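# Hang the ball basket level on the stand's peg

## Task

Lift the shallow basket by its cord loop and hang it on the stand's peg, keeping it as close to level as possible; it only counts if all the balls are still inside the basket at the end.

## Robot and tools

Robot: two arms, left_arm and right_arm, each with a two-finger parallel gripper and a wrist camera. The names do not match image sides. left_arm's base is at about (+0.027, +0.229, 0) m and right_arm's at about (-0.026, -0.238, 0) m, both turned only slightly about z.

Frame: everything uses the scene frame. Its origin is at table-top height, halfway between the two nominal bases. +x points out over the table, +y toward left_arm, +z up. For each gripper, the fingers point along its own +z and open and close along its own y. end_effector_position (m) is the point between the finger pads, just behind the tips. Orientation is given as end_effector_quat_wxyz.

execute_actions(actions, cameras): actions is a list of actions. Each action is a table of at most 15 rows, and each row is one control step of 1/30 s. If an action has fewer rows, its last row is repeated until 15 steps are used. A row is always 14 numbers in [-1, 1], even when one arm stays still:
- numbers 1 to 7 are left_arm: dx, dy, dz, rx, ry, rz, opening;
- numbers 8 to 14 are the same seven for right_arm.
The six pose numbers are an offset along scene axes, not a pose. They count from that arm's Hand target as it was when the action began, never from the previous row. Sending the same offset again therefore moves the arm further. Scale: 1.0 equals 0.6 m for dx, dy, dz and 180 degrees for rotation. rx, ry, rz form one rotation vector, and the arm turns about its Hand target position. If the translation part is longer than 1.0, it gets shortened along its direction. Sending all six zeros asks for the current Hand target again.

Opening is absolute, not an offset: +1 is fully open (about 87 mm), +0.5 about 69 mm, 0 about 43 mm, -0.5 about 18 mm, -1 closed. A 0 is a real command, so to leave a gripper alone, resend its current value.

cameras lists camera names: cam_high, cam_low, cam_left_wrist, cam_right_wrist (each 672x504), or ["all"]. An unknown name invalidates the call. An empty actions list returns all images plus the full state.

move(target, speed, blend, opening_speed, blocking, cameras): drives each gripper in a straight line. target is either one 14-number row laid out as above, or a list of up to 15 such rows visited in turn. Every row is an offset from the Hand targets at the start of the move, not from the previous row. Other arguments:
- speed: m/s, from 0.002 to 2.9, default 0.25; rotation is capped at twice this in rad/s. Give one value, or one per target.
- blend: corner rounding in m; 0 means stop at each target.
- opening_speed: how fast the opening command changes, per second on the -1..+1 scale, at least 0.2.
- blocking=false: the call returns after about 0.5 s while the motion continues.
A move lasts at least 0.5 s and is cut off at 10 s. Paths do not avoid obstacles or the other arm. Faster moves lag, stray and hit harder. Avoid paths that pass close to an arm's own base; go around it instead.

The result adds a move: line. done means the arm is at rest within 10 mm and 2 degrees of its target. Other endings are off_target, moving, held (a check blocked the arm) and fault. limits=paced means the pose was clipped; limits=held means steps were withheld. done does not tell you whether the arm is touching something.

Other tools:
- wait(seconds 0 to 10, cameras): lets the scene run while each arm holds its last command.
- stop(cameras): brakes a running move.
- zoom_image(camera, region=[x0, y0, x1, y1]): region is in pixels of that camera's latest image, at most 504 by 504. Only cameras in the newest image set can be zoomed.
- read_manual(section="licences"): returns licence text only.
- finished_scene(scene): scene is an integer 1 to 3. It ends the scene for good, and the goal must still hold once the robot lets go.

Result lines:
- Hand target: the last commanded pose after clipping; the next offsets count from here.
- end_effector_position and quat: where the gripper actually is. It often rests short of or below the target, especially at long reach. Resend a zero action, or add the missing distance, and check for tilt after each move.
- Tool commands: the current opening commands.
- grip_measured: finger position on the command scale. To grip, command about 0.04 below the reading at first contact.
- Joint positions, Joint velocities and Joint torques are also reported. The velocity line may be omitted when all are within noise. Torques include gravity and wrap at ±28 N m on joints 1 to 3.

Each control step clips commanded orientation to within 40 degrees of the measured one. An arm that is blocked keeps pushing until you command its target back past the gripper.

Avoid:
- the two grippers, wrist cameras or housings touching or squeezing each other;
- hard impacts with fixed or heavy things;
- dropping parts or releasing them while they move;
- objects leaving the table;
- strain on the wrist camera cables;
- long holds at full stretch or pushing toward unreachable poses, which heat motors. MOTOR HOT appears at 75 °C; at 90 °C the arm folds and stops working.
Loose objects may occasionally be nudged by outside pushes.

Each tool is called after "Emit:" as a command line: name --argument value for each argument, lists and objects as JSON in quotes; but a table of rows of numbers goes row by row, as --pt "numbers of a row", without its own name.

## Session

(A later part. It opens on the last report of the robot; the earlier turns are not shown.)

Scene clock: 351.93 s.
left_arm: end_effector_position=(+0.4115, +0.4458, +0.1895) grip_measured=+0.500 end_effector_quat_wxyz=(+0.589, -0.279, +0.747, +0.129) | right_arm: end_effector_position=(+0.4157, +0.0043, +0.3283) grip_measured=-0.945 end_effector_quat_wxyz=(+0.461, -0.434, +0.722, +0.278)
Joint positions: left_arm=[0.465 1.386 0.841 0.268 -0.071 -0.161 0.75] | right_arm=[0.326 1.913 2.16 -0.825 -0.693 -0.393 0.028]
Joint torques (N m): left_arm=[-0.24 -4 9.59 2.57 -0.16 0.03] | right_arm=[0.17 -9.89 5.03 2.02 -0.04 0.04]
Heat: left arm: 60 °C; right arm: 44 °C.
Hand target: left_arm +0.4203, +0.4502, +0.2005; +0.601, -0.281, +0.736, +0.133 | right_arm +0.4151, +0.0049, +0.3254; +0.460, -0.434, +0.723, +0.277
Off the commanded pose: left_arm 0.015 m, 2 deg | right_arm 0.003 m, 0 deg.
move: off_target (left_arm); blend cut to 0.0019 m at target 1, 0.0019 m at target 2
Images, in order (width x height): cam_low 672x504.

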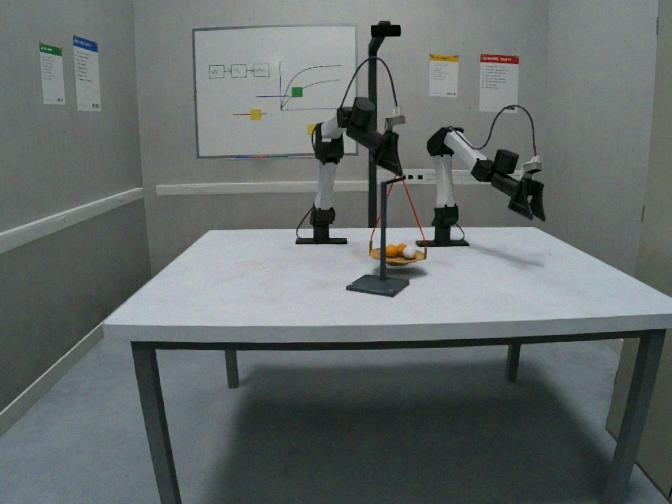

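Emit:
move --target '[0,0,0,0,0,0,0.5,0,0,0,0,0,0,-0.6]' --speed 0.04 --opening_speed 0.25 --cameras '["cam_low","cam_right_wrist"]'

Emit:
zoom_image --camera "cam_low" --region '[364, 230, 434, 274]'

Emit:
zoom_image --camera "cam_right_wrist" --region '[200, 200, 460, 460]'

Scene clock: 359.57 s.
left_arm: end_effector_position=(+0.4115, +0.4458, +0.1895) grip_measured=+0.500 end_effector_quat_wxyz=(+0.589, -0.279, +0.747, +0.129) | right_arm: end_effector_position=(+0.4158, +0.0043, +0.3282) grip_measured=-0.600 end_effector_quat_wxyz=(+0.461, -0.434, +0.722, +0.278)
Joint positions: left_arm=[0.465 1.386 0.841 0.268 -0.071 -0.161 0.75] | right_arm=[0.326 1.913 2.159 -0.825 -0.692 -0.393 0.2]
Joint torques (N m): left_arm=[-0.25 -4 9.62 2.56 -0.16 0.03] | right_arm=[-0.31 -9.85 4.83 2.01 -0.1 0.01]
Heat: left arm: 60 °C; right arm: 44 °C.
Hand target: left_arm +0.4203, +0.4502, +0.2005; +0.601, -0.281, +0.736, +0.133 | right_arm +0.4151, +0.0049, +0.3253; +0.460, -0.434, +0.723, +0.277
Off the commanded pose: left_arm 0.015 m, 2 deg | right_arm 0.003 m, 0 deg.
move: off_target (left_arm)
camera_calibration:
cam_right_wrist: T_world_to_cam=[[0.882368, -0.470545, -0.00374599, -0.36499], [-0.456501, -0.854046, -0.249425, 0.295977], [0.114167, 0.221795, -0.968387, 0.412663], [0, 0, 0, 1]] pos_world=[0.410057, -0.0104931, 0.472074]
Images, in order (width x height): cam_low 672x504, cam_right_wrist 672x504.

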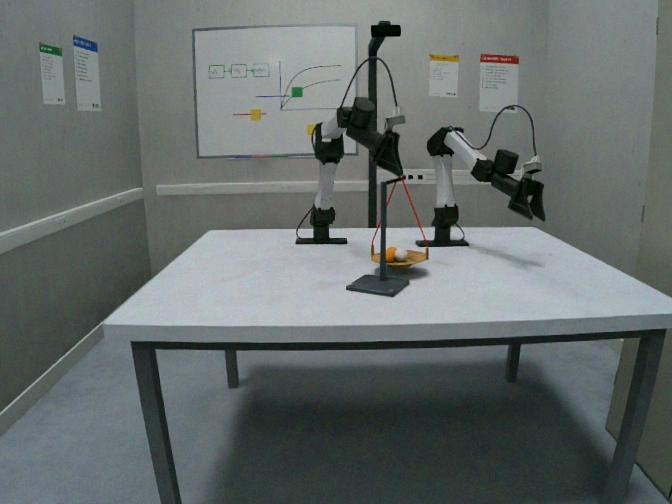

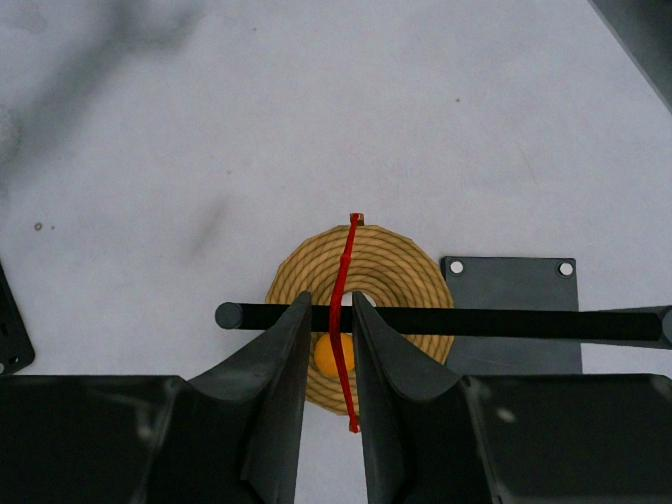

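Scaled by 7.200 from the camera's 672x504 image, which has a finer 960x720 frame.

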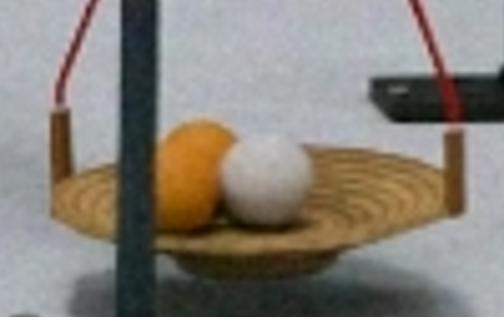

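Scaled by 1.938 from the camera's 672x504 image, which has a finer 960x720 frame.

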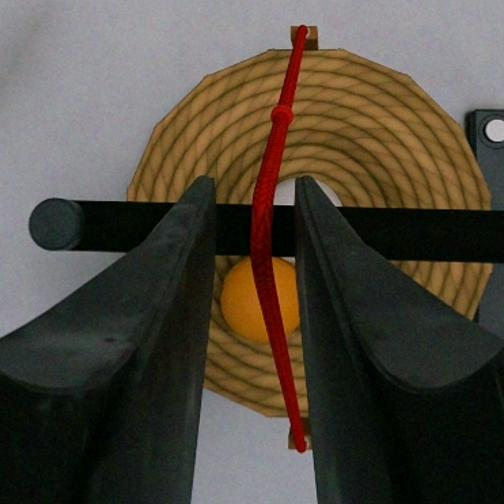

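Emit:
move --pt "0 0 0 0 0 0 0.5 0.0 0.0 0.012 0 0 0 0.0" --pt "0 0 0 0 0 0 0.5 -0.05 -0.1 0.08 0 0 0 0.0" --pt "0 0 0 0 0 0 0.5 -0.14 -0.25 0.08 0 0 0 0.0" --speed 0.1 --opening_speed 0.6 --blend '[0, 0.02, 0]' --cameras '["cam_low","cam_high","cam_right_wrist"]'

Emit:
zoom_image --camera "cam_low" --region '[364, 230, 434, 274]'

Scene clock: 391.23 s.
left_arm: end_effector_position=(+0.4115, +0.4458, +0.1895) grip_measured=+0.500 end_effector_quat_wxyz=(+0.589, -0.279, +0.747, +0.129) | right_arm: end_effector_position=(+0.3417, -0.1470, +0.3668) grip_measured=+0.000 end_effector_quat_wxyz=(+0.458, -0.430, +0.729, +0.273)
Joint positions: left_arm=[0.465 1.386 0.841 0.268 -0.071 -0.161 0.75] | right_arm=[-0.083 1.74 2.207 -1.361 -0.985 -0.798 0.5]
Joint torques (N m): left_arm=[-0.24 -4.03 9.61 2.56 -0.16 0.04] | right_arm=[-0.51 -8.35 5.64 1.15 -0.48 -0.13]
Heat: left arm: 61 °C; right arm: 44 °C.
Hand target: left_arm +0.4203, +0.4502, +0.2005; +0.601, -0.281, +0.736, +0.133 | right_arm +0.3311, -0.1451, +0.3733; +0.460, -0.434, +0.723, +0.278
Off the commanded pose: left_arm 0.015 m, 2 deg | right_arm 0.013 m, 1 deg.
move: off_target (left_arm, right_arm)
camera_calibration:
cam_right_wrist: T_world_to_cam=[[0.875714, -0.482774, -0.00734034, -0.3689], [-0.470397, -0.849638, -0.238415, 0.143974], [0.108864, 0.212236, -0.971136, 0.493495], [0, 0, 0, 1]] pos_world=[0.337052, -0.160507, 0.510869]
Images, in order (width x height): cam_high 672x504, cam_low 672x504, cam_right_wrist 672x504.

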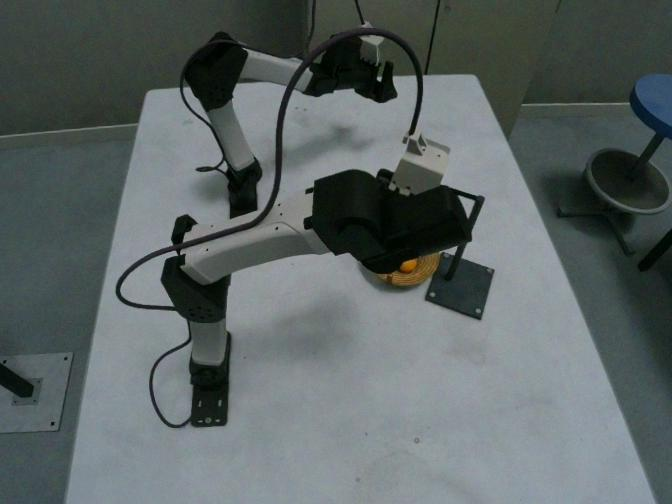

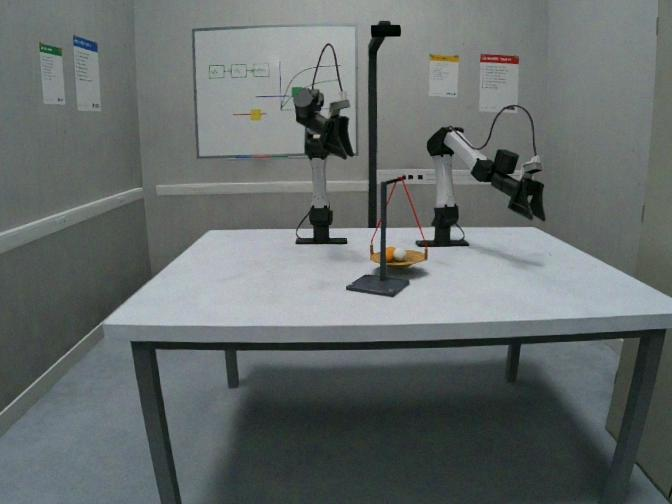

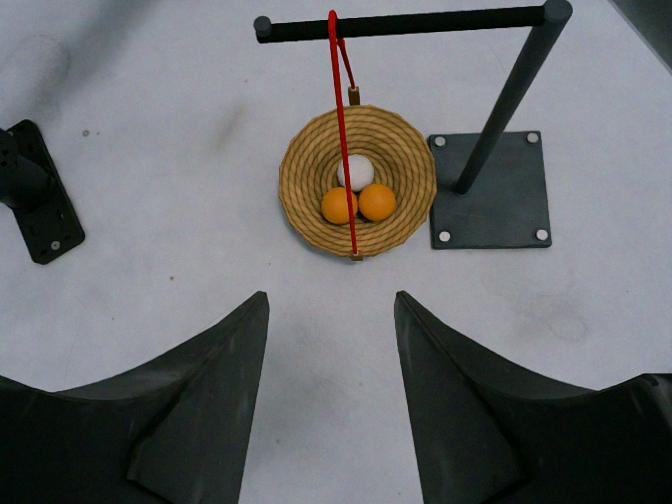

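Scaled by 7.200 from the camera's 672x504 image, which has a finer 960x720 frame.

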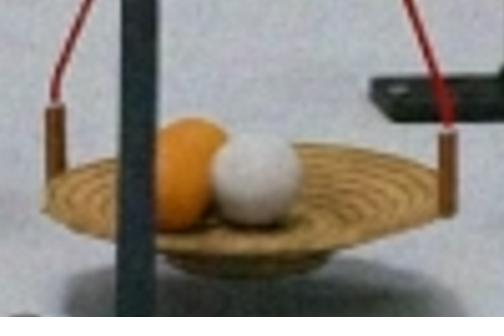

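Emit:
finished_scene --scene 3

The scene is finished: the task was done.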